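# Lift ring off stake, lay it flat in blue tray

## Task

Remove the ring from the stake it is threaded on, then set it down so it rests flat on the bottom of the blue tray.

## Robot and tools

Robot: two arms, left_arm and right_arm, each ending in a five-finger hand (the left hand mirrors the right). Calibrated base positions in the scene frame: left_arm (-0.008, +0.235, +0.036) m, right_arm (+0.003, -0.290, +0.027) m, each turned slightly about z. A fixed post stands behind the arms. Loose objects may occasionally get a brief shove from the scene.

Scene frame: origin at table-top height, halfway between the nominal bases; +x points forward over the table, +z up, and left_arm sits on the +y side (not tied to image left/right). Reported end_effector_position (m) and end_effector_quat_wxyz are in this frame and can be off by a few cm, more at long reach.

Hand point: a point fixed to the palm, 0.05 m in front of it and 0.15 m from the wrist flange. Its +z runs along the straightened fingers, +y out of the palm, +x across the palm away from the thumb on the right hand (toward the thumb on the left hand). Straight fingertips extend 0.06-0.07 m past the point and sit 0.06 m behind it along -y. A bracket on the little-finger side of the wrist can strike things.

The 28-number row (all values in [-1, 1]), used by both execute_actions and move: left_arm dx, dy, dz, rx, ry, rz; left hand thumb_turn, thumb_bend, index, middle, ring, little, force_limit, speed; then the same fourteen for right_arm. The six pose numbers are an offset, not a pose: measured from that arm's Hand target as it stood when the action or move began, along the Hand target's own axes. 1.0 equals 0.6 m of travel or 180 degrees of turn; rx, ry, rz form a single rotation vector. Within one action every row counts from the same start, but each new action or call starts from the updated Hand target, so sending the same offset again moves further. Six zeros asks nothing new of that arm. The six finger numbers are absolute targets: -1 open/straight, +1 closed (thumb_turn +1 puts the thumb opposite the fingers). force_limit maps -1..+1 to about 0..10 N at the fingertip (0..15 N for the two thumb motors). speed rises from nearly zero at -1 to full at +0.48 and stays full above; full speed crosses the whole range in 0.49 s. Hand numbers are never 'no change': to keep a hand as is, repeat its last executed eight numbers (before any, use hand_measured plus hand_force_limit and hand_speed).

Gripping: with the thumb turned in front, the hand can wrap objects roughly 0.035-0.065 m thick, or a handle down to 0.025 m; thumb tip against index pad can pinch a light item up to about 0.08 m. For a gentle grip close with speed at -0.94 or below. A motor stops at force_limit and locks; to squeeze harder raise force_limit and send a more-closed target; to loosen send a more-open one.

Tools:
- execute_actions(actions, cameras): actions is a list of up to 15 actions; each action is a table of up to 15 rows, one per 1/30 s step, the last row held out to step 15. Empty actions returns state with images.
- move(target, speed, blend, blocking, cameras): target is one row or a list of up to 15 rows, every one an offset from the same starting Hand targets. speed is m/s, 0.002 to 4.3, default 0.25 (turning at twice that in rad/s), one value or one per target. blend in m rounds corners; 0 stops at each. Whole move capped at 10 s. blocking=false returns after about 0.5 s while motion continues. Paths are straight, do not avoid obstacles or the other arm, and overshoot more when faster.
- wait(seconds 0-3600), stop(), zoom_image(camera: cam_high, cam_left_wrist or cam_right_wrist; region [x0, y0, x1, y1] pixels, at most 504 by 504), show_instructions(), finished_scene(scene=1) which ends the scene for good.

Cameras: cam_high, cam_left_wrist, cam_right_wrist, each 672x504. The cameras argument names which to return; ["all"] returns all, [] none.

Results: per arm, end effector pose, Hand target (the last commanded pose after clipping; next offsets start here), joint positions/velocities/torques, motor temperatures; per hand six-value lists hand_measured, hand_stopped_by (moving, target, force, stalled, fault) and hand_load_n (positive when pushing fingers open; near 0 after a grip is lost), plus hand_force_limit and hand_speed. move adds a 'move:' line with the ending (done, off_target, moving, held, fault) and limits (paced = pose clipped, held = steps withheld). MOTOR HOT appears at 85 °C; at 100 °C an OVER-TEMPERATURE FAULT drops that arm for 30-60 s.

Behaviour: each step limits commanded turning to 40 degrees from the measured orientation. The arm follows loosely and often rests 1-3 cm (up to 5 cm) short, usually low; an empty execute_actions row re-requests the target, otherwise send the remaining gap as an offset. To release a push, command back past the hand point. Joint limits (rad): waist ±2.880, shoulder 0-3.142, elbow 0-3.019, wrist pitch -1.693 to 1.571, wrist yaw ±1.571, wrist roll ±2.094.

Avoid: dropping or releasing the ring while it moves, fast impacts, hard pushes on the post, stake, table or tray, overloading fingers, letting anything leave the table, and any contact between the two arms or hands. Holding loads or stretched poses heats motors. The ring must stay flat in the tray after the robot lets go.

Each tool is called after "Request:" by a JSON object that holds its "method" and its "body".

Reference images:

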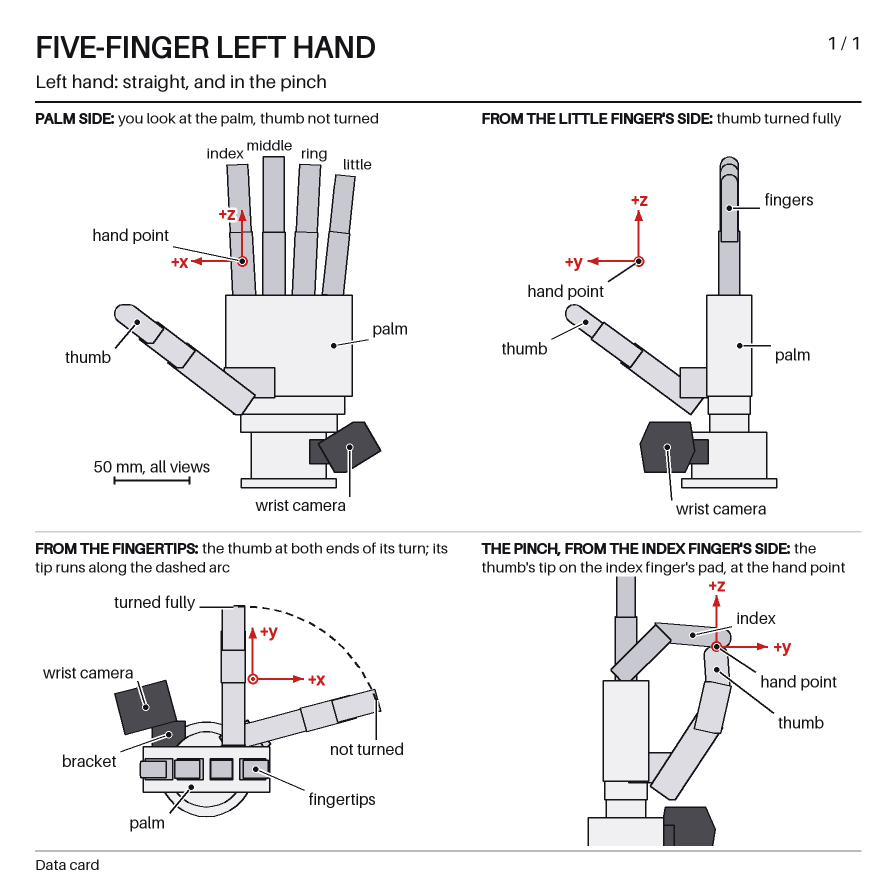

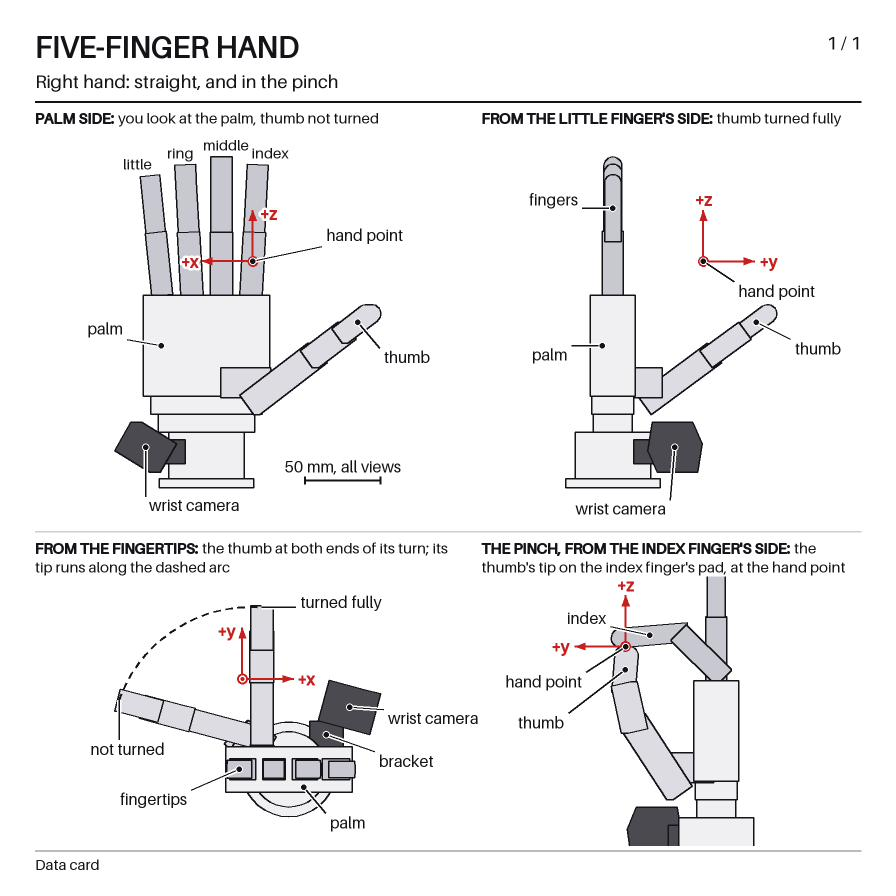

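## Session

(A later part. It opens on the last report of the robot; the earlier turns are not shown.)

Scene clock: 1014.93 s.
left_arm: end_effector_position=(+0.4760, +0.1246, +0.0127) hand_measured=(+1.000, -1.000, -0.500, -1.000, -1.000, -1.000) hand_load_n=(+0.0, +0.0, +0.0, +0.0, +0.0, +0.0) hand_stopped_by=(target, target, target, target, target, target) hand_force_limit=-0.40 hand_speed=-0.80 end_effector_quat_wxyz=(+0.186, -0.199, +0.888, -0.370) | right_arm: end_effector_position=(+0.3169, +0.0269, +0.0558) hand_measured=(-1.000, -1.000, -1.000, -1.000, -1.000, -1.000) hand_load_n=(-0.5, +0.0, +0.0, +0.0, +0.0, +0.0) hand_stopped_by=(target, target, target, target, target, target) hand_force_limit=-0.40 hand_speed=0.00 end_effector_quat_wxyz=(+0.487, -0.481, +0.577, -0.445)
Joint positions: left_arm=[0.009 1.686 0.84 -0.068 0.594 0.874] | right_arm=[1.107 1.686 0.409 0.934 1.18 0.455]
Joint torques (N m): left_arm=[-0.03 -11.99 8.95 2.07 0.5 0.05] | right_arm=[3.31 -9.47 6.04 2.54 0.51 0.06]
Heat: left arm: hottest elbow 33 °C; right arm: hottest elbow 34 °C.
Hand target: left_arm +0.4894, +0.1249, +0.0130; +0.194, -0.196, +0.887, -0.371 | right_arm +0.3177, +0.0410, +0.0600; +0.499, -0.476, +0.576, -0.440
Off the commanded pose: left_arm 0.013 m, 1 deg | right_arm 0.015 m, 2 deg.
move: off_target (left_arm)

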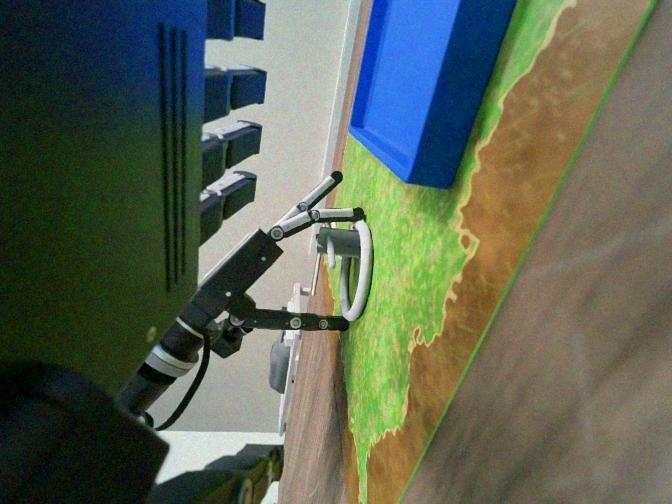

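Request:
{"method": "move", "body": {"target": [0.0230,0.0375,0.0097,0,0,0,1,-1,-0.60,-1,-1,-1,-0.4,-0.5,0,0,0,0,0,0,-1,-1,-1,-1,-1,-1,-0.4,0], "speed": 0.03}}

Request:
{"method": "move", "body": {"target": [-0.0218,-0.0430,-0.0147,0,0,0,1,-1,-0.50,-1,-1,-1,-0.4,-0.5,0,0,0,0,0,0,-1,-1,-1,-1,-1,-1,-0.4,0], "speed": 0.03, "cameras": ["cam_right_wrist"]}}

Request:
{"method": "zoom_image", "body": {"camera": "cam_right_wrist", "region": [330, 195, 390, 245]}}

Request:
{"method": "zoom_image", "body": {"camera": "cam_right_wrist", "region": [325, 285, 385, 335]}}

Scene clock: 1016.83 s.
left_arm: end_effector_position=(+0.4859, +0.1233, +0.0119) hand_measured=(+1.000, -1.000, -0.600, -1.000, -1.000, -1.000) hand_load_n=(+1.0, +0.0, +0.0, +0.0, +0.0, +0.0) hand_stopped_by=(target, target, target, target, target, target) hand_force_limit=-0.40 hand_speed=-0.50 end_effector_quat_wxyz=(+0.208, -0.189, +0.882, -0.379) | right_arm: end_effector_position=(+0.3169, +0.0269, +0.0558) hand_measured=(-1.000, -1.000, -1.000, -1.000, -1.000, -1.000) hand_load_n=(-0.5, +0.0, +0.0, +0.0, +0.0, +0.0) hand_stopped_by=(target, target, target, target, target, target) hand_force_limit=-0.40 hand_speed=0.00 end_effector_quat_wxyz=(+0.487, -0.481, +0.577, -0.445)
Joint positions: left_arm=[0.009 1.699 0.831 0.005 0.6 0.874] | right_arm=[1.107 1.686 0.409 0.934 1.18 0.455]
Joint torques (N m): left_arm=[0.5 -11.11 5.35 2.13 0.44 0.13] | right_arm=[2.61 -8.23 6.15 2.65 0.5 0]
Heat: left arm: hottest elbow 33 °C; right arm: hottest elbow 34 °C.
Hand target: left_arm +0.4761, +0.1294, -0.0100; +0.195, -0.196, +0.887, -0.371 | right_arm +0.3177, +0.0410, +0.0600; +0.499, -0.476, +0.576, -0.440
Off the commanded pose: left_arm 0.025 m, 2 deg | right_arm 0.015 m, 2 deg.
move: off_target (left_arm)

Scene clock: 1018.23 s.
left_arm: end_effector_position=(+0.4789, +0.1247, +0.0107) hand_measured=(+1.000, -1.000, -0.500, -1.000, -1.000, -1.000) hand_load_n=(-1.0, -0.5, +0.0, +0.0, +0.0, +0.0) hand_stopped_by=(target, target, target, target, target, target) hand_force_limit=-0.40 hand_speed=-0.50 end_effector_quat_wxyz=(+0.190, -0.198, +0.887, -0.371) | right_arm: end_effector_position=(+0.3169, +0.0269, +0.0558) hand_measured=(-1.000, -1.000, -1.000, -1.000, -1.000, -1.000) hand_load_n=(+0.0, +0.0, +0.0, +0.0, +0.0, +0.0) hand_stopped_by=(target, target, target, target, target, target) hand_force_limit=-0.40 hand_speed=0.00 end_effector_quat_wxyz=(+0.487, -0.481, +0.577, -0.445)
Joint positions: left_arm=[0.009 1.695 0.841 -0.052 0.594 0.874] | right_arm=[1.107 1.686 0.409 0.934 1.18 0.455]
Joint torques (N m): left_arm=[-0.5 -13.74 8.72 0.98 0.43 0.02] | right_arm=[1.9 -8.82 6.09 2.69 0.53 0.02]
Heat: left arm: hottest elbow 33 °C; right arm: hottest elbow 34 °C.
Hand target: left_arm +0.4880, +0.1241, +0.0172; +0.195, -0.196, +0.887, -0.371 | right_arm +0.3177, +0.0410, +0.0600; +0.499, -0.476, +0.576, -0.440
Off the commanded pose: left_arm 0.011 m, 1 deg | right_arm 0.015 m, 2 deg.
move: off_target (left_arm)

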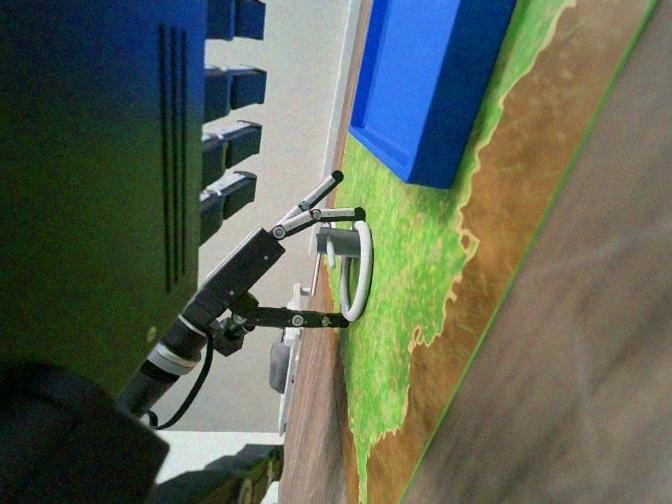

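Scaled by 8.400 from the camera's image (finer frame: 960x720).

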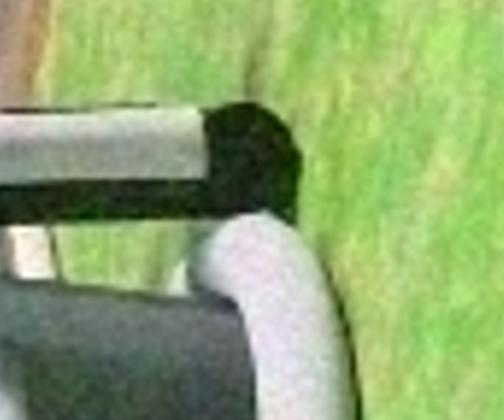

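Scaled by 8.400 from the camera's image (finer frame: 960x720).

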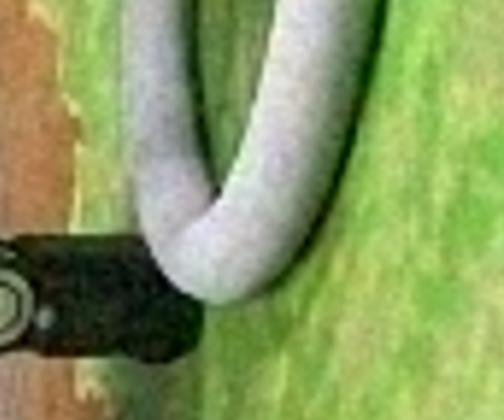

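Request:
{"method": "wait", "body": {"seconds": 0.1, "cameras": ["cam_left_wrist"]}}

Scene clock: 1018.60 s.
left_arm: end_effector_position=(+0.4789, +0.1247, +0.0107) hand_measured=(+1.000, -1.000, -0.500, -1.000, -1.000, -1.000) hand_load_n=(-1.0, -0.5, +0.0, +0.0, +0.0, +0.0) hand_stopped_by=(target, target, target, target, target, target) hand_force_limit=-0.40 hand_speed=-0.50 end_effector_quat_wxyz=(+0.190, -0.198, +0.887, -0.371) | right_arm: end_effector_position=(+0.3169, +0.0269, +0.0558) hand_measured=(-1.000, -1.000, -1.000, -1.000, -1.000, -1.000) hand_load_n=(+0.0, +0.0, +0.0, -0.5, +0.0, +0.0) hand_stopped_by=(target, target, target, target, target, target) hand_force_limit=-0.40 hand_speed=0.00 end_effector_quat_wxyz=(+0.487, -0.481, +0.577, -0.445)
Joint positions: left_arm=[0.009 1.695 0.841 -0.052 0.594 0.874] | right_arm=[1.107 1.686 0.409 0.934 1.18 0.455]
Joint torques (N m): left_arm=[-0.26 -13.8 8.79 1.01 0.43 0.03] | right_arm=[2.96 -9.47 6 2.74 0.52 0.04]
Heat: left arm: hottest elbow 33 °C; right arm: hottest elbow 34 °C.
Hand target: left_arm +0.4880, +0.1241, +0.0172; +0.195, -0.196, +0.887, -0.371 | right_arm +0.3177, +0.0410, +0.0600; +0.499, -0.476, +0.576, -0.440
Off the commanded pose: left_arm 0.011 m, 1 deg | right_arm 0.015 m, 2 deg.
wait: 0.10 s; at rest from the start

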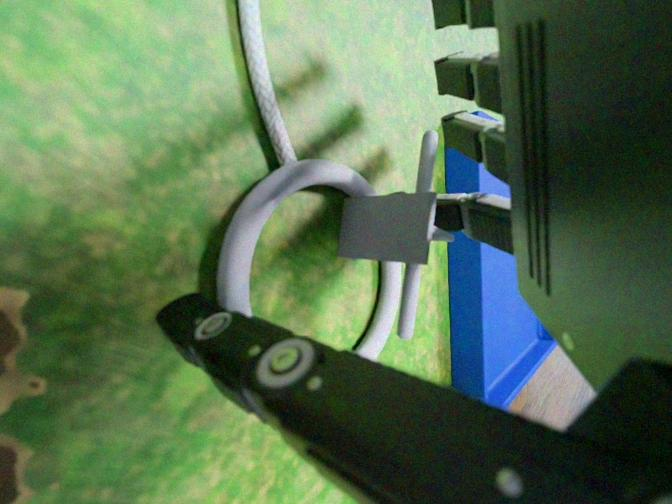

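Request:
{"method": "move", "body": {"target": [[-0.0048,-0.0238,-0.0283,0,0,0,1,-1,-0.60,-1,-1,-1,-0.4,-0.5,0,0,0,0,0,0,-1,-1,-1,-1,-1,-1,-0.4,0],[0.0232,0.0400,0.0098,0,0,0,1,-1,-0.60,-1,-1,-1,-0.4,-0.5,0,0,0,0,0,0,-1,-1,-1,-1,-1,-1,-0.4,0],[0.0018,-0.0005,-0.0033,0,0,0,1,-1,-0.60,-1,-1,-1,-0.4,-0.5,0,0,0,0,0,0,-1,-1,-1,-1,-1,-1,-0.4,0]], "speed": 0.03, "cameras": ["cam_right_wrist","cam_left_wrist"]}}

Request:
{"method": "zoom_image", "body": {"camera": "cam_right_wrist", "region": [330, 195, 390, 245]}}

Request:
{"method": "zoom_image", "body": {"camera": "cam_right_wrist", "region": [325, 285, 385, 335]}}

Scene clock: 1024.20 s.
left_arm: end_effector_position=(+0.4755, +0.1248, +0.0108) hand_measured=(+1.000, -1.000, -0.600, -1.000, -1.000, -1.000) hand_load_n=(-0.5, +0.0, +0.0, +0.0, +0.0, +0.0) hand_stopped_by=(target, target, target, target, target, target) hand_force_limit=-0.40 hand_speed=-0.50 end_effector_quat_wxyz=(+0.188, -0.198, +0.888, -0.371) | right_arm: end_effector_position=(+0.3169, +0.0269, +0.0558) hand_measured=(-1.000, -1.000, -1.000, -1.000, -1.000, -1.000) hand_load_n=(+0.0, +0.0, +0.0, +0.0, +0.0, +0.0) hand_stopped_by=(target, target, target, target, target, target) hand_force_limit=-0.40 hand_speed=0.00 end_effector_quat_wxyz=(+0.487, -0.481, +0.577, -0.445)
Joint positions: left_arm=[0.009 1.689 0.834 -0.056 0.594 0.874] | right_arm=[1.107 1.686 0.409 0.934 1.18 0.455]
Joint torques (N m): left_arm=[-0.26 -13.8 8.88 1.05 0.44 0.02] | right_arm=[2.2 -9.05 5.9 2.73 0.51 0.05]
Heat: left arm: hottest elbow 33 °C; right arm: hottest elbow 34 °C.
Hand target: left_arm +0.4861, +0.1246, +0.0186; +0.194, -0.196, +0.887, -0.371 | right_arm +0.3177, +0.0410, +0.0600; +0.499, -0.476, +0.576, -0.440
Off the commanded pose: left_arm 0.013 m, 1 deg | right_arm 0.015 m, 2 deg.
move: off_target (left_arm)
Images, in order (width x height): cam_left_wrist 672x504, cam_right_wrist 672x504.

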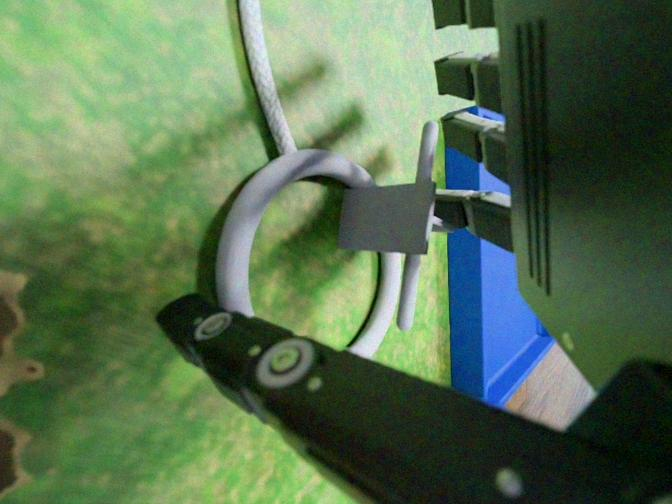

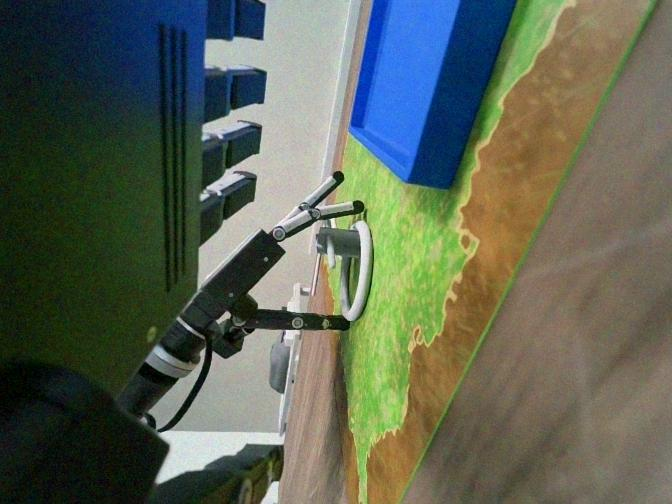

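Scaled by 8.400 from the camera's image (finer frame: 960x720).

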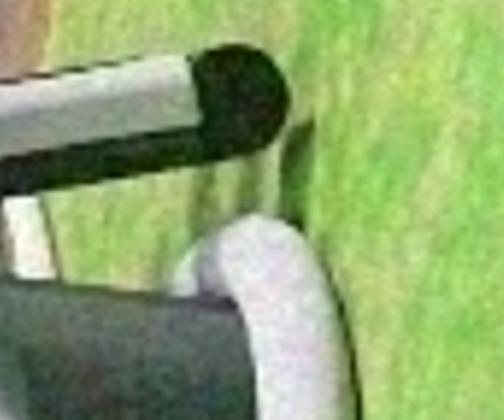

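Scaled by 8.400 from the camera's image (finer frame: 960x720).

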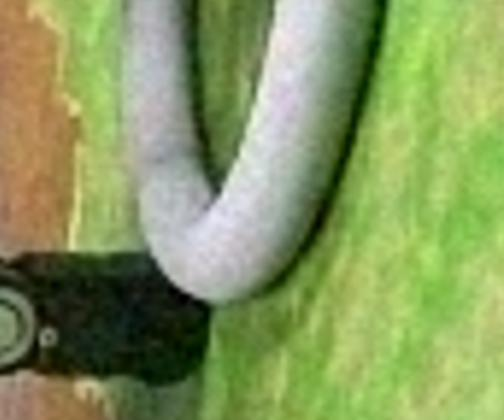

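Request:
{"method": "move", "body": {"target": [0,0,0,0,0,0,1,-1,-0.42,-1,-1,-1,-0.4,-0.94,0,0,0,0,0,0,-1,-1,-1,-1,-1,-1,-0.4,0], "speed": 0.03, "cameras": ["cam_right_wrist"]}}

Request:
{"method": "zoom_image", "body": {"camera": "cam_right_wrist", "region": [330, 195, 390, 245]}}

Request:
{"method": "zoom_image", "body": {"camera": "cam_right_wrist", "region": [325, 285, 385, 335]}}

Scene clock: 1025.70 s.
left_arm: end_effector_position=(+0.4761, +0.1248, +0.0111) hand_measured=(+1.000, -1.000, -0.444, -1.000, -1.000, -1.000) hand_load_n=(+0.0, +0.0, +3.0, +0.0, +0.0, +0.0) hand_stopped_by=(target, target, force, target, target, target) hand_force_limit=-0.40 hand_speed=-0.94 end_effector_quat_wxyz=(+0.189, -0.198, +0.888, -0.371) | right_arm: end_effector_position=(+0.3169, +0.0269, +0.0558) hand_measured=(-1.000, -1.000, -1.000, -1.000, -1.000, -1.000) hand_load_n=(+0.0, +0.0, +0.0, +0.0, -0.5, +0.0) hand_stopped_by=(target, target, target, target, target, target) hand_force_limit=-0.40 hand_speed=0.00 end_effector_quat_wxyz=(+0.487, -0.481, +0.577, -0.445)
Joint positions: left_arm=[0.009 1.689 0.835 -0.056 0.594 0.874] | right_arm=[1.107 1.686 0.409 0.934 1.18 0.455]
Joint torques (N m): left_arm=[-0.26 -13.98 8.73 1.05 0.46 0.03] | right_arm=[2.61 -9.23 6.08 2.69 0.49 0.05]
Heat: left arm: hottest elbow 33 °C; right arm: hottest elbow 34 °C.
Hand target: left_arm +0.4861, +0.1246, +0.0185; +0.194, -0.196, +0.887, -0.371 | right_arm +0.3177, +0.0410, +0.0600; +0.499, -0.476, +0.576, -0.440
Off the commanded pose: left_arm 0.012 m, 1 deg | right_arm 0.015 m, 2 deg.
move: done

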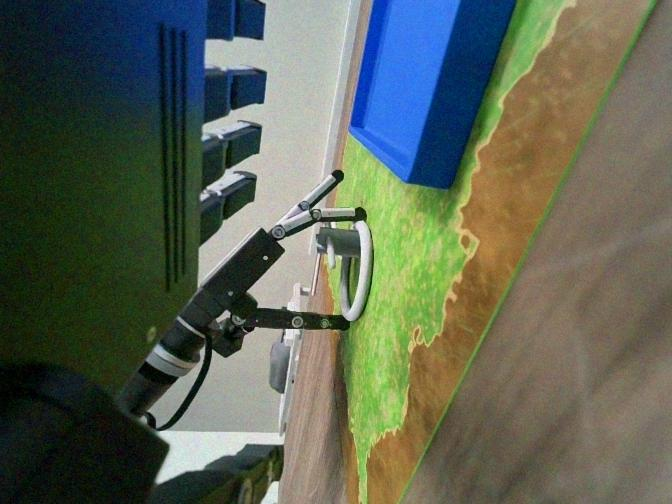

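Scaled by 8.400 from the camera's image (finer frame: 960x720).

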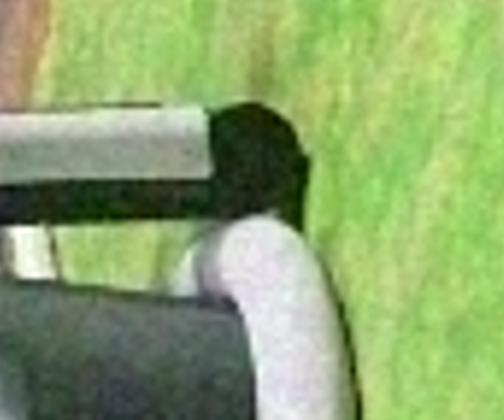

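Scaled by 8.400 from the camera's image (finer frame: 960x720).

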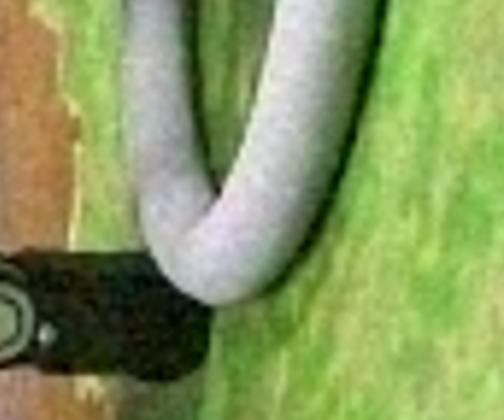

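Request:
{"method": "move", "body": {"target": [0,0,0,0,0,0,1,-1,-0.35,-1,-1,-1,0.8,-0.94,0,0,0,0,0,0,-1,-1,-1,-1,-1,-1,-0.4,0], "speed": 0.03, "cameras": ["cam_right_wrist","cam_left_wrist"]}}

Request:
{"method": "zoom_image", "body": {"camera": "cam_right_wrist", "region": [330, 195, 390, 245]}}

Request:
{"method": "zoom_image", "body": {"camera": "cam_right_wrist", "region": [325, 285, 385, 335]}}

Scene clock: 1026.77 s.
left_arm: end_effector_position=(+0.4779, +0.1225, +0.0132) hand_measured=(+1.000, -1.000, -0.372, -1.000, -1.000, -1.000) hand_load_n=(+0.0, +0.5, +8.5, +0.0, +0.0, +0.0) hand_stopped_by=(target, target, force, target, target, target) hand_force_limit=0.80 hand_speed=-0.94 end_effector_quat_wxyz=(+0.189, -0.195, +0.887, -0.374) | right_arm: end_effector_position=(+0.3169, +0.0269, +0.0558) hand_measured=(-1.000, -1.000, -1.000, -1.000, -1.000, -1.000) hand_load_n=(-0.5, +0.0, +0.0, +0.0, +0.0, +0.0) hand_stopped_by=(target, target, target, target, target, target) hand_force_limit=-0.40 hand_speed=0.00 end_effector_quat_wxyz=(+0.487, -0.481, +0.577, -0.445)
Joint positions: left_arm=[0.007 1.689 0.84 -0.056 0.6 0.874] | right_arm=[1.107 1.686 0.409 0.934 1.18 0.455]
Joint torques (N m): left_arm=[-0.03 -13.86 8.5 0.96 0.17 0.04] | right_arm=[2.37 -9.11 6.05 2.71 0.56 0.03]
Heat: left arm: hottest elbow 33 °C; right arm: hottest elbow 34 °C.
Hand target: left_arm +0.4861, +0.1246, +0.0185; +0.194, -0.196, +0.887, -0.371 | right_arm +0.3177, +0.0410, +0.0600; +0.499, -0.476, +0.576, -0.440
Off the commanded pose: left_arm 0.010 m, 1 deg | right_arm 0.015 m, 2 deg.
move: done
Images, in order (width x height): cam_left_wrist 672x504, cam_right_wrist 672x504.

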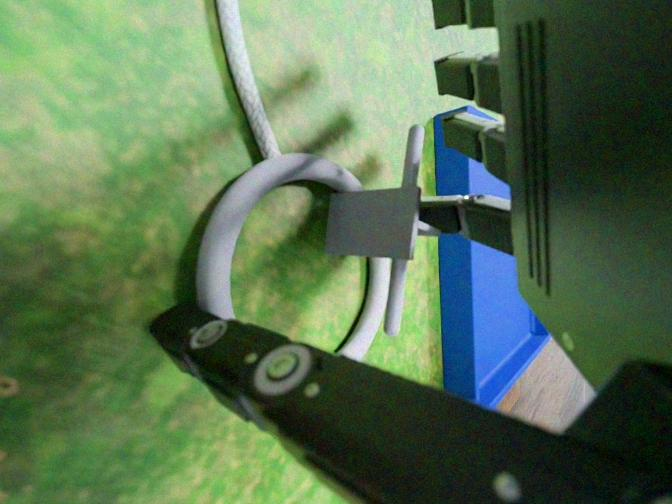

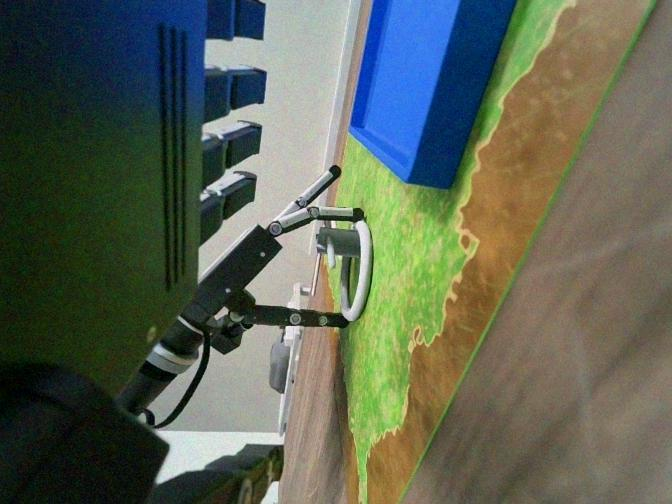

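Scaled by 8.400 from the camera's image (finer frame: 960x720).

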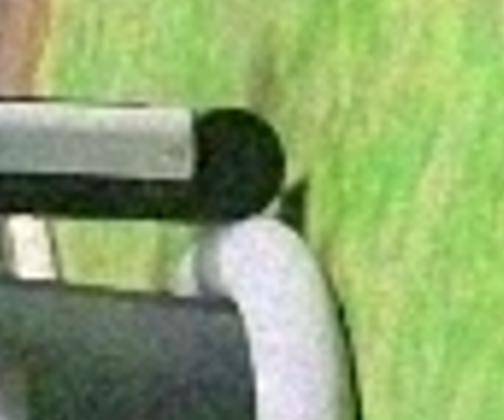

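Scaled by 8.400 from the camera's image (finer frame: 960x720).

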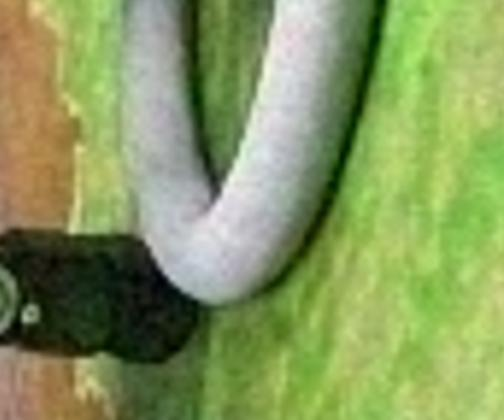

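Request:
{"method": "execute_actions", "body": {"actions": []}}

Request:
{"method": "zoom_image", "body": {"camera": "cam_right_wrist", "region": [300, 190, 400, 340]}}

Scene clock: 1029.37 s.
left_arm: end_effector_position=(+0.4779, +0.1225, +0.0132) hand_measured=(+1.000, -1.000, -0.372, -1.000, -1.000, -1.000) hand_load_n=(+0.0, +0.5, +8.5, +0.0, +0.0, +0.0) hand_stopped_by=(target, target, force, target, target, target) hand_force_limit=0.80 hand_speed=-0.94 end_effector_quat_wxyz=(+0.189, -0.195, +0.887, -0.374) | right_arm: end_effector_position=(+0.3169, +0.0269, +0.0558) hand_measured=(-1.000, -1.000, -1.000, -1.000, -1.000, -1.000) hand_load_n=(+0.0, +0.0, +0.0, +0.0, +0.0, +0.0) hand_stopped_by=(target, target, target, target, target, target) hand_force_limit=-0.40 hand_speed=0.00 end_effector_quat_wxyz=(+0.487, -0.481, +0.577, -0.445)
Joint positions: left_arm=[0.007 1.689 0.84 -0.056 0.6 0.874] | right_arm=[1.107 1.686 0.409 0.934 1.18 0.455]
Joint velocities: within noise
Joint torques (N m): left_arm=[-0.03 -13.92 8.44 1.07 0.19 0.03] | right_arm=[2.9 -9.35 5.89 2.74 0.49 0.05]
Motor temperatures (°C): left_arm=[28 31 33 27 29 25] | right_arm=[27 32 34 29 28 28]
Heat: left arm: hottest elbow 33 °C; right arm: hottest elbow 34 °C.
Hand target: left_arm +0.4861, +0.1246, +0.0185; +0.194, -0.196, +0.887, -0.371 | right_arm +0.3177, +0.0410, +0.0600; +0.499, -0.476, +0.576, -0.440
Off the commanded pose: left_arm 0.010 m, 1 deg | right_arm 0.015 m, 2 deg.

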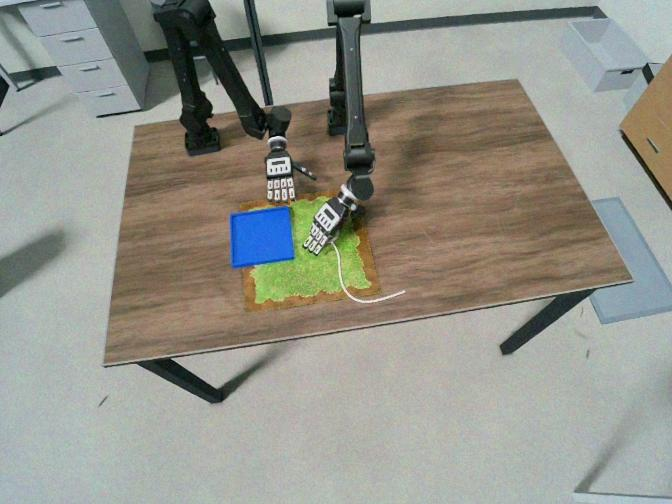

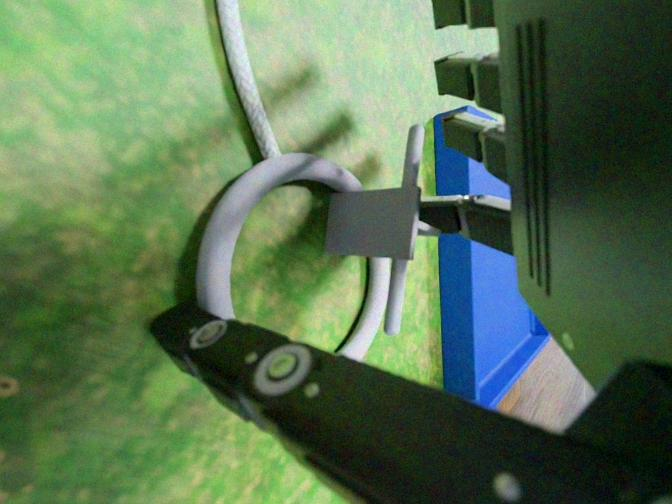

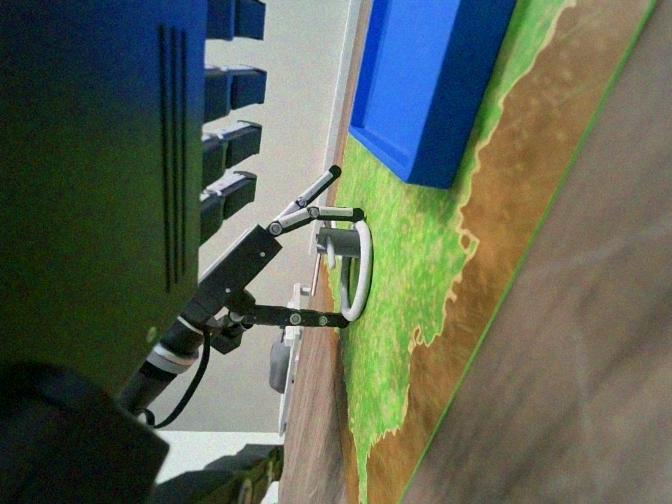

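Scaled by 3.360 from the camera's image (finer frame: 960x720).

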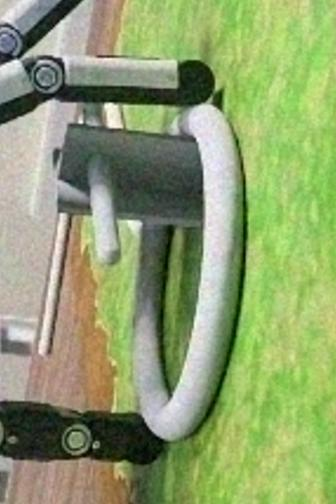

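Request:
{"method": "execute_actions", "body": {"actions": [[[0,0,0,0,0,0,1,-1,-0.60,-1,-1,-1,0.8,-0.4,0,0,0,0,0,0,-1,-1,-1,-1,-1,-1,-0.4,0]]]}}

Request:
{"method": "move", "body": {"target": [[-0.0066,-0.0235,-0.0249,0,0,0,1,-1,-0.60,-1,-1,-1,0.8,-0.4,0,0,0,0,0,0,-1,-1,-1,-1,-1,-1,-0.4,0],[0.0214,0.0404,0.0132,0,0,0,1,-1,-0.60,-1,-1,-1,0.8,-0.4,0,0,0,0,0,0,-1,-1,-1,-1,-1,-1,-0.4,0],[0.0026,0.0062,0.0050,0,0,0,1,-1,-0.60,-1,-1,-1,0.8,-0.4,0,0,0,0,0,0,-1,-1,-1,-1,-1,-1,-0.4,0]], "speed": 0.03, "cameras": ["cam_left_wrist","cam_right_wrist"]}}

Request:
{"method": "zoom_image", "body": {"camera": "cam_right_wrist", "region": [300, 190, 400, 340]}}

Scene clock: 1033.03 s.
left_arm: end_effector_position=(+0.4777, +0.1241, +0.0125) hand_measured=(+1.000, -1.000, -0.600, -1.000, -1.000, -1.000) hand_load_n=(+0.0, +0.0, +0.0, +0.0, +0.0, +0.0) hand_stopped_by=(target, target, target, target, target, target) hand_force_limit=0.80 hand_speed=-0.40 end_effector_quat_wxyz=(+0.189, -0.198, +0.888, -0.370) | right_arm: end_effector_position=(+0.3169, +0.0269, +0.0558) hand_measured=(-1.000, -1.000, -1.000, -1.000, -1.000, -1.000) hand_load_n=(+0.0, -0.5, +0.0, +0.0, +0.0, +0.0) hand_stopped_by=(target, target, target, target, target, target) hand_force_limit=-0.40 hand_speed=0.00 end_effector_quat_wxyz=(+0.487, -0.481, +0.577, -0.445)
Joint positions: left_arm=[0.007 1.688 0.84 -0.059 0.592 0.874] | right_arm=[1.107 1.686 0.409 0.934 1.18 0.455]
Joint torques (N m): left_arm=[0.15 -13.74 8.51 1.21 0.54 0.04] | right_arm=[2.55 -9.11 6.22 2.78 0.49 0.02]
Heat: left arm: hottest elbow 32 °C; right arm: hottest elbow 34 °C.
Hand target: left_arm +0.4862, +0.1247, +0.0186; +0.195, -0.196, +0.887, -0.371 | right_arm +0.3177, +0.0410, +0.0600; +0.499, -0.476, +0.576, -0.440
Off the commanded pose: left_arm 0.010 m, 1 deg | right_arm 0.015 m, 2 deg.

Scene clock: 1037.03 s.
left_arm: end_effector_position=(+0.4777, +0.1237, +0.0110) hand_measured=(+1.000, -1.000, -0.600, -1.000, -1.000, -1.000) hand_load_n=(-1.0, -0.5, +0.0, +0.0, +0.0, +0.0) hand_stopped_by=(target, target, target, target, target, target) hand_force_limit=0.80 hand_speed=-0.40 end_effector_quat_wxyz=(+0.193, -0.195, +0.886, -0.372) | right_arm: end_effector_position=(+0.3169, +0.0269, +0.0558) hand_measured=(-1.000, -1.000, -1.000, -1.000, -1.000, -1.000) hand_load_n=(+0.0, +0.0, +0.0, +0.0, +0.0, +0.0) hand_stopped_by=(target, target, target, target, target, target) hand_force_limit=-0.40 hand_speed=0.00 end_effector_quat_wxyz=(+0.487, -0.481, +0.577, -0.445)
Joint positions: left_arm=[0.007 1.69 0.832 -0.039 0.594 0.874] | right_arm=[1.107 1.686 0.409 0.934 1.18 0.455]
Joint torques (N m): left_arm=[-0.03 -12.81 8.76 0.99 0.42 0.02] | right_arm=[2.9 -8.7 5.97 2.56 0.47 -0.01]
Heat: left arm: hottest elbow 32 °C; right arm: hottest elbow 34 °C.
Hand target: left_arm +0.4856, +0.1244, +0.0136; +0.195, -0.196, +0.887, -0.371 | right_arm +0.3177, +0.0410, +0.0600; +0.499, -0.476, +0.576, -0.440
Off the commanded pose: left_arm 0.008 m, 0 deg | right_arm 0.015 m, 2 deg.
move: done

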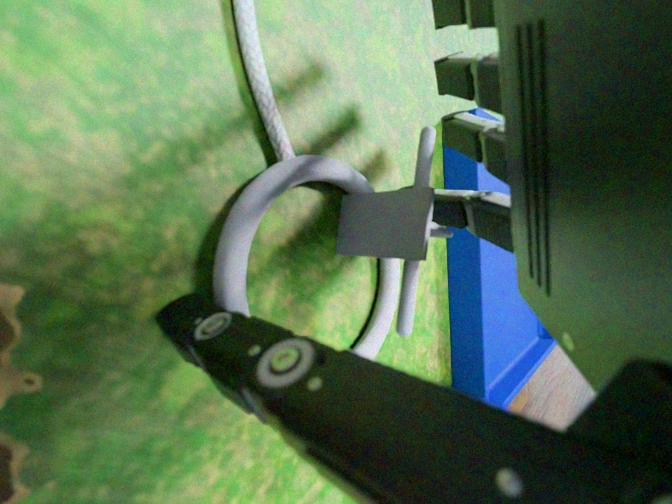

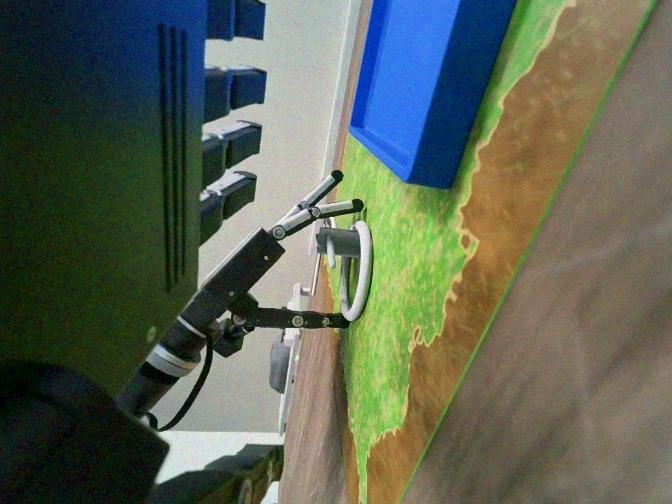

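Scaled by 3.360 from the camera's image (finer frame: 960x720).

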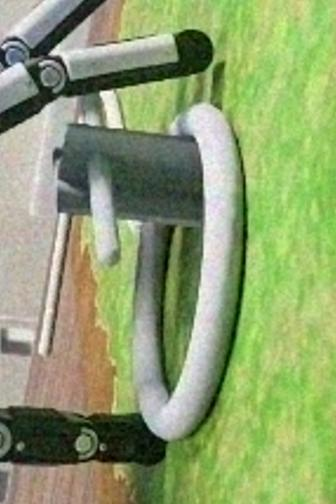

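Request:
{"method": "execute_actions", "body": {"actions": [[[0,0,0,0,0,0,1,-1,-0.45,-1,-1,-1,0.8,-0.8,0,0,0,0,0,0,-1,-1,-1,-1,-1,-1,-0.4,0]],[[0,0,0,0,0,0,1,-1,-0.45,-1,-1,-1,0.8,-0.8,0,0,0,0,0,0,-1,-1,-1,-1,-1,-1,-0.4,0]],[[0,0,0,0,0,0,1,-1,-0.43,-1,-1,-1,0.8,-0.94,0,0,0,0,0,0,-1,-1,-1,-1,-1,-1,-0.4,0]],[[0,0,0,0,0,0,1,-1,-0.43,-1,-1,-1,0.8,-0.94,0,0,0,0,0,0,-1,-1,-1,-1,-1,-1,-0.4,0]]]}}

Request:
{"method": "zoom_image", "body": {"camera": "cam_right_wrist", "region": [300, 190, 400, 340]}}

Scene clock: 1040.03 s.
left_arm: end_effector_position=(+0.4781, +0.1238, +0.0113) hand_measured=(+1.000, -1.000, -0.430, -1.000, -1.000, -1.000) hand_load_n=(-0.5, +0.0, +1.0, +0.0, +0.0, +0.0) hand_stopped_by=(target, target, target, target, target, target) hand_force_limit=0.80 hand_speed=-0.94 end_effector_quat_wxyz=(+0.194, -0.195, +0.886, -0.372) | right_arm: end_effector_position=(+0.3169, +0.0269, +0.0558) hand_measured=(-1.000, -1.000, -1.000, -1.000, -1.000, -1.000) hand_load_n=(+0.0, +0.0, +0.0, -0.5, -0.5, +0.0) hand_stopped_by=(target, target, target, target, target, target) hand_force_limit=-0.40 hand_speed=0.00 end_effector_quat_wxyz=(+0.487, -0.481, +0.577, -0.445)
Joint positions: left_arm=[0.007 1.69 0.833 -0.04 0.594 0.874] | right_arm=[1.107 1.686 0.409 0.934 1.18 0.455]
Joint torques (N m): left_arm=[-0.15 -13.16 8.64 1.02 0.46 0.03] | right_arm=[2.55 -9.52 6.13 2.54 0.43 0.03]
Heat: left arm: hottest elbow 33 °C; right arm: hottest elbow 34 °C.
Hand target: left_arm +0.4857, +0.1244, +0.0136; +0.195, -0.195, +0.887, -0.371 | right_arm +0.3177, +0.0410, +0.0600; +0.499, -0.476, +0.576, -0.440
Off the commanded pose: left_arm 0.008 m, 0 deg | right_arm 0.015 m, 2 deg.

Scaled by 3.360 from the camera's image (finer frame: 960x720).
This view is cut from an older image: the scene may have changed since it was taken.

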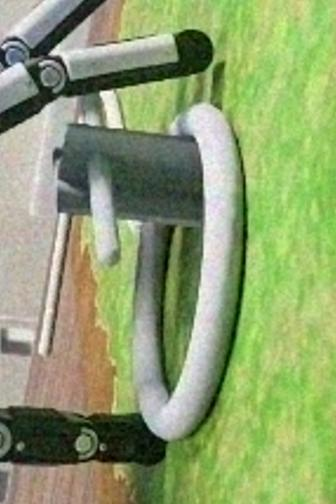

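Request:
{"method": "execute_actions", "body": {"actions": [[[0,0,0,0,0,0,1,-1,-0.35,-1,-1,-1,0.8,-0.94,0,0,0,0,0,0,-1,-1,-1,-1,-1,-1,-0.4,0]],[[0,0,0,0,0,0,1,-1,-0.35,-1,-1,-1,0.8,-0.94,0,0,0,0,0,0,-1,-1,-1,-1,-1,-1,-0.4,0]],[[0,0,0,0,0,0,1,-1,-0.35,-1,-1,-1,0.8,-0.94,0,0,0,0,0,0,-1,-1,-1,-1,-1,-1,-0.4,0]]], "cameras": ["cam_left_wrist","cam_right_wrist"]}}

Request:
{"method": "zoom_image", "body": {"camera": "cam_right_wrist", "region": [300, 190, 400, 340]}}

Scene clock: 1043.63 s.
left_arm: end_effector_position=(+0.4790, +0.1227, +0.0124) hand_measured=(+1.000, -1.000, -0.376, -1.000, -1.000, -1.000) hand_load_n=(+0.0, +0.5, +9.0, +0.0, +0.0, +0.0) hand_stopped_by=(target, target, force, target, target, target) hand_force_limit=0.80 hand_speed=-0.94 end_effector_quat_wxyz=(+0.194, -0.194, +0.886, -0.374) | right_arm: end_effector_position=(+0.3169, +0.0269, +0.0558) hand_measured=(-1.000, -1.000, -1.000, -1.000, -1.000, -1.000) hand_load_n=(-0.5, +0.0, -0.5, +0.0, +0.0, +0.0) hand_stopped_by=(target, target, target, target, target, target) hand_force_limit=-0.40 hand_speed=0.00 end_effector_quat_wxyz=(+0.487, -0.481, +0.577, -0.445)
Joint positions: left_arm=[0.007 1.69 0.835 -0.04 0.598 0.874] | right_arm=[1.107 1.686 0.409 0.934 1.18 0.455]
Joint torques (N m): left_arm=[-0.15 -12.92 8.46 1.11 0.24 0.03] | right_arm=[2.96 -8.88 6.27 2.73 0.54 0.06]
Heat: left arm: hottest elbow 33 °C; right arm: hottest elbow 34 °C.
Hand target: left_arm +0.4857, +0.1246, +0.0136; +0.195, -0.196, +0.887, -0.371 | right_arm +0.3177, +0.0410, +0.0600; +0.499, -0.476, +0.576, -0.440
Off the commanded pose: left_arm 0.007 m, 0 deg | right_arm 0.015 m, 2 deg.

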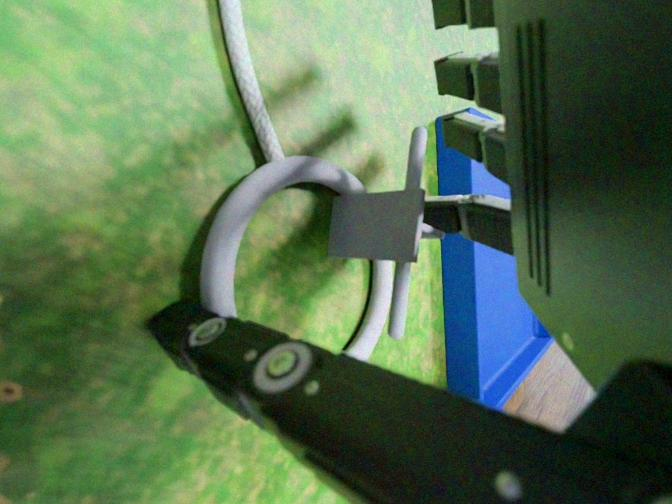

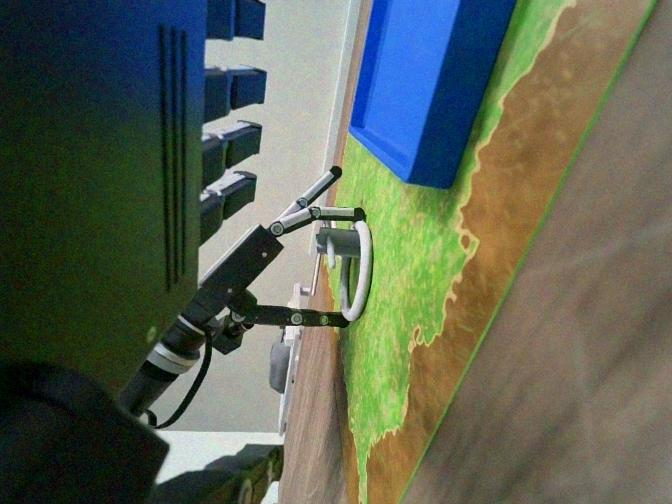

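Scaled by 3.360 from the camera's image (finer frame: 960x720).

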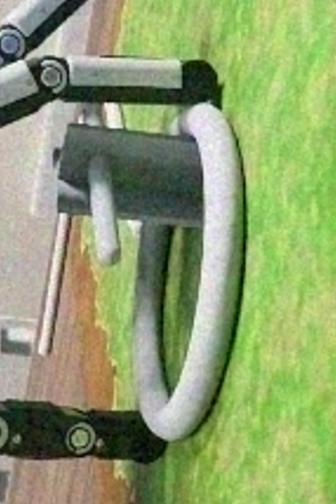

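Request:
{"method": "execute_actions", "body": {"actions": [[[-0.0013,-0.0049,-0.0043,0,0,0,1,-1,-0.35,-1,-1,-1,0.8,-0.94,0,0,0,0,0,0,-1,-1,-1,-1,-1,-1,-0.4,0]],[[-0.0013,-0.0049,-0.0043,0,0,0,1,-1,-0.35,-1,-1,-1,0.8,-0.94,0,0,0,0,0,0,-1,-1,-1,-1,-1,-1,-0.4,0]]]}}

Request:
{"method": "execute_actions", "body": {"actions": [[[-0.0013,-0.0049,-0.0043,0,0,0,1,-1,-0.35,-1,-1,-1,0.8,-0.94,0,0,0,0,0,0,-1,-1,-1,-1,-1,-1,-0.4,0]]]}}

Scene clock: 1045.90 s.
left_arm: end_effector_position=(+0.4783, +0.1228, +0.0164) hand_measured=(+1.000, -1.000, -0.376, -1.000, -1.000, -1.000) hand_load_n=(+0.0, +0.0, +2.0, +0.0, +0.0, +0.0) hand_stopped_by=(target, target, force, target, target, target) hand_force_limit=0.80 hand_speed=-0.94 end_effector_quat_wxyz=(+0.191, -0.195, +0.887, -0.374) | right_arm: end_effector_position=(+0.3169, +0.0269, +0.0558) hand_measured=(-1.000, -1.000, -1.000, -1.000, -1.000, -1.000) hand_load_n=(-0.5, +0.0, +0.0, +0.0, +0.0, +0.0) hand_stopped_by=(target, target, target, target, target, target) hand_force_limit=-0.40 hand_speed=0.00 end_effector_quat_wxyz=(+0.487, -0.481, +0.577, -0.445)
Joint positions: left_arm=[0.007 1.681 0.841 -0.061 0.598 0.874] | right_arm=[1.107 1.686 0.409 0.934 1.18 0.455]
Joint torques (N m): left_arm=[-0.26 -13.8 8.53 0.96 0.23 0.04] | right_arm=[2.96 -9.41 6.17 2.65 0.52 0]
Heat: left arm: hottest elbow 33 °C; right arm: hottest elbow 34 °C.
Hand target: left_arm +0.4856, +0.1245, +0.0215; +0.195, -0.196, +0.887, -0.371 | right_arm +0.3177, +0.0410, +0.0600; +0.499, -0.476, +0.576, -0.440
Off the commanded pose: left_arm 0.009 m, 1 deg | right_arm 0.015 m, 2 deg.

Scene clock: 1046.60 s.
left_arm: end_effector_position=(+0.4764, +0.1233, +0.0184) hand_measured=(+1.000, -1.000, -0.376, -1.000, -1.000, -1.000) hand_load_n=(+0.0, +0.0, +1.5, +0.0, +0.0, +0.0) hand_stopped_by=(target, target, force, target, target, target) hand_force_limit=0.80 hand_speed=-0.94 end_effector_quat_wxyz=(+0.189, -0.197, +0.887, -0.372) | right_arm: end_effector_position=(+0.3169, +0.0269, +0.0558) hand_measured=(-1.000, -1.000, -1.000, -1.000, -1.000, -1.000) hand_load_n=(+0.0, +0.0, -0.5, +0.0, +0.0, +0.0) hand_stopped_by=(target, target, target, target, target, target) hand_force_limit=-0.40 hand_speed=0.00 end_effector_quat_wxyz=(+0.487, -0.481, +0.577, -0.445)
Joint positions: left_arm=[0.007 1.674 0.841 -0.074 0.596 0.874] | right_arm=[1.107 1.686 0.409 0.934 1.18 0.455]
Joint torques (N m): left_arm=[-0.26 -13.74 8.76 1.01 0.37 0.03] | right_arm=[2.73 -10.17 6.19 2.78 0.47 0.01]
Heat: left arm: hottest elbow 33 °C; right arm: hottest elbow 34 °C.
Hand target: left_arm +0.4856, +0.1245, +0.0255; +0.195, -0.196, +0.887, -0.371 | right_arm +0.3177, +0.0410, +0.0600; +0.499, -0.476, +0.576, -0.440
Off the commanded pose: left_arm 0.012 m, 1 deg | right_arm 0.015 m, 2 deg.

Request:
{"method": "execute_actions", "body": {"actions": [[[0,0,0,0,0,0,1,-1,-0.60,-1,-1,-1,0.8,-0.4,0,0,0,0,0,0,-1,-1,-1,-1,-1,-1,-0.4,0]]], "cameras": ["cam_left_wrist","cam_right_wrist"]}}

Request:
{"method": "zoom_image", "body": {"camera": "cam_right_wrist", "region": [325, 285, 385, 335]}}

Request:
{"method": "zoom_image", "body": {"camera": "cam_right_wrist", "region": [300, 190, 400, 340]}}

Scene clock: 1050.00 s.
left_arm: end_effector_position=(+0.4757, +0.1239, +0.0178) hand_measured=(+1.000, -1.000, -0.600, -1.000, -1.000, -1.000) hand_load_n=(+0.0, +0.0, +0.0, +0.0, +0.0, +0.0) hand_stopped_by=(target, target, target, target, target, target) hand_force_limit=0.80 hand_speed=-0.40 end_effector_quat_wxyz=(+0.188, -0.198, +0.888, -0.370) | right_arm: end_effector_position=(+0.3169, +0.0269, +0.0558) hand_measured=(-1.000, -1.000, -1.000, -1.000, -1.000, -1.000) hand_load_n=(+0.0, +0.0, +0.0, +0.0, +0.0, +0.0) hand_stopped_by=(target, target, target, target, target, target) hand_force_limit=-0.40 hand_speed=0.00 end_effector_quat_wxyz=(+0.487, -0.481, +0.577, -0.445)
Joint positions: left_arm=[0.007 1.674 0.841 -0.078 0.593 0.874] | right_arm=[1.107 1.686 0.409 0.934 1.18 0.455]
Joint torques (N m): left_arm=[0.03 -13.98 8.73 1.2 0.49 0.04] | right_arm=[2.37 -9.47 6.06 2.76 0.51 0]
Heat: left arm: hottest elbow 33 °C; right arm: hottest elbow 34 °C.
Hand target: left_arm +0.4856, +0.1245, +0.0255; +0.195, -0.196, +0.887, -0.371 | right_arm +0.3177, +0.0410, +0.0600; +0.499, -0.476, +0.576, -0.440
Off the commanded pose: left_arm 0.013 m, 1 deg | right_arm 0.015 m, 2 deg.

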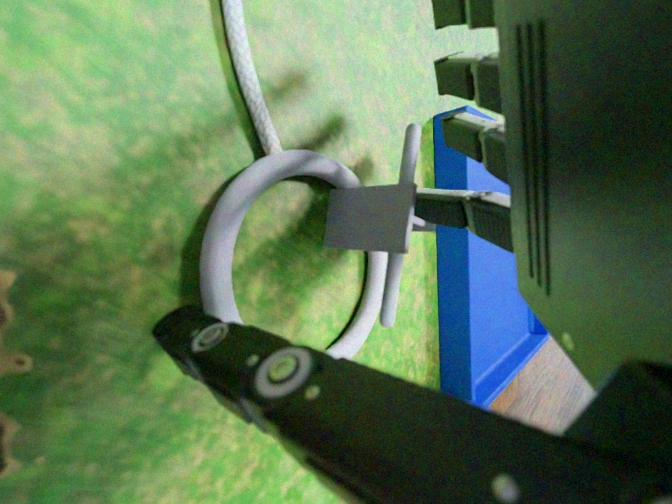

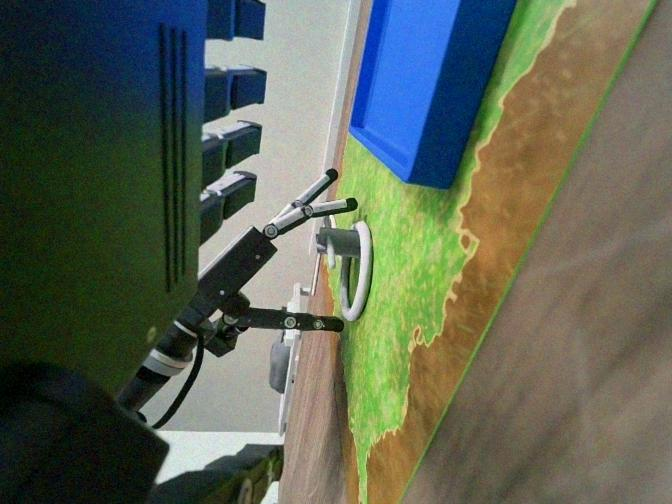

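Scaled by 8.400 from the camera's image (finer frame: 960x720).

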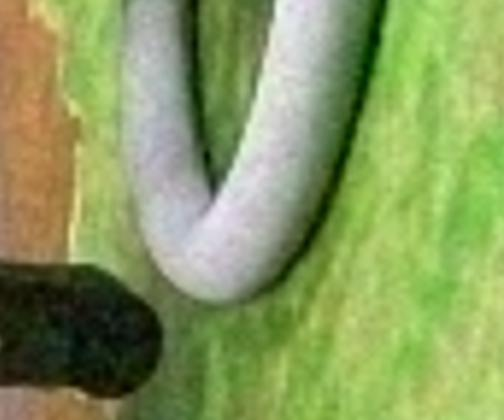

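Scaled by 3.360 from the camera's image (finer frame: 960x720).

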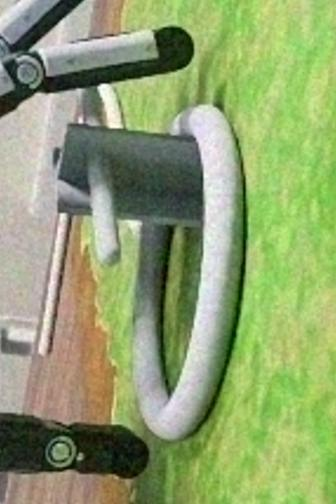

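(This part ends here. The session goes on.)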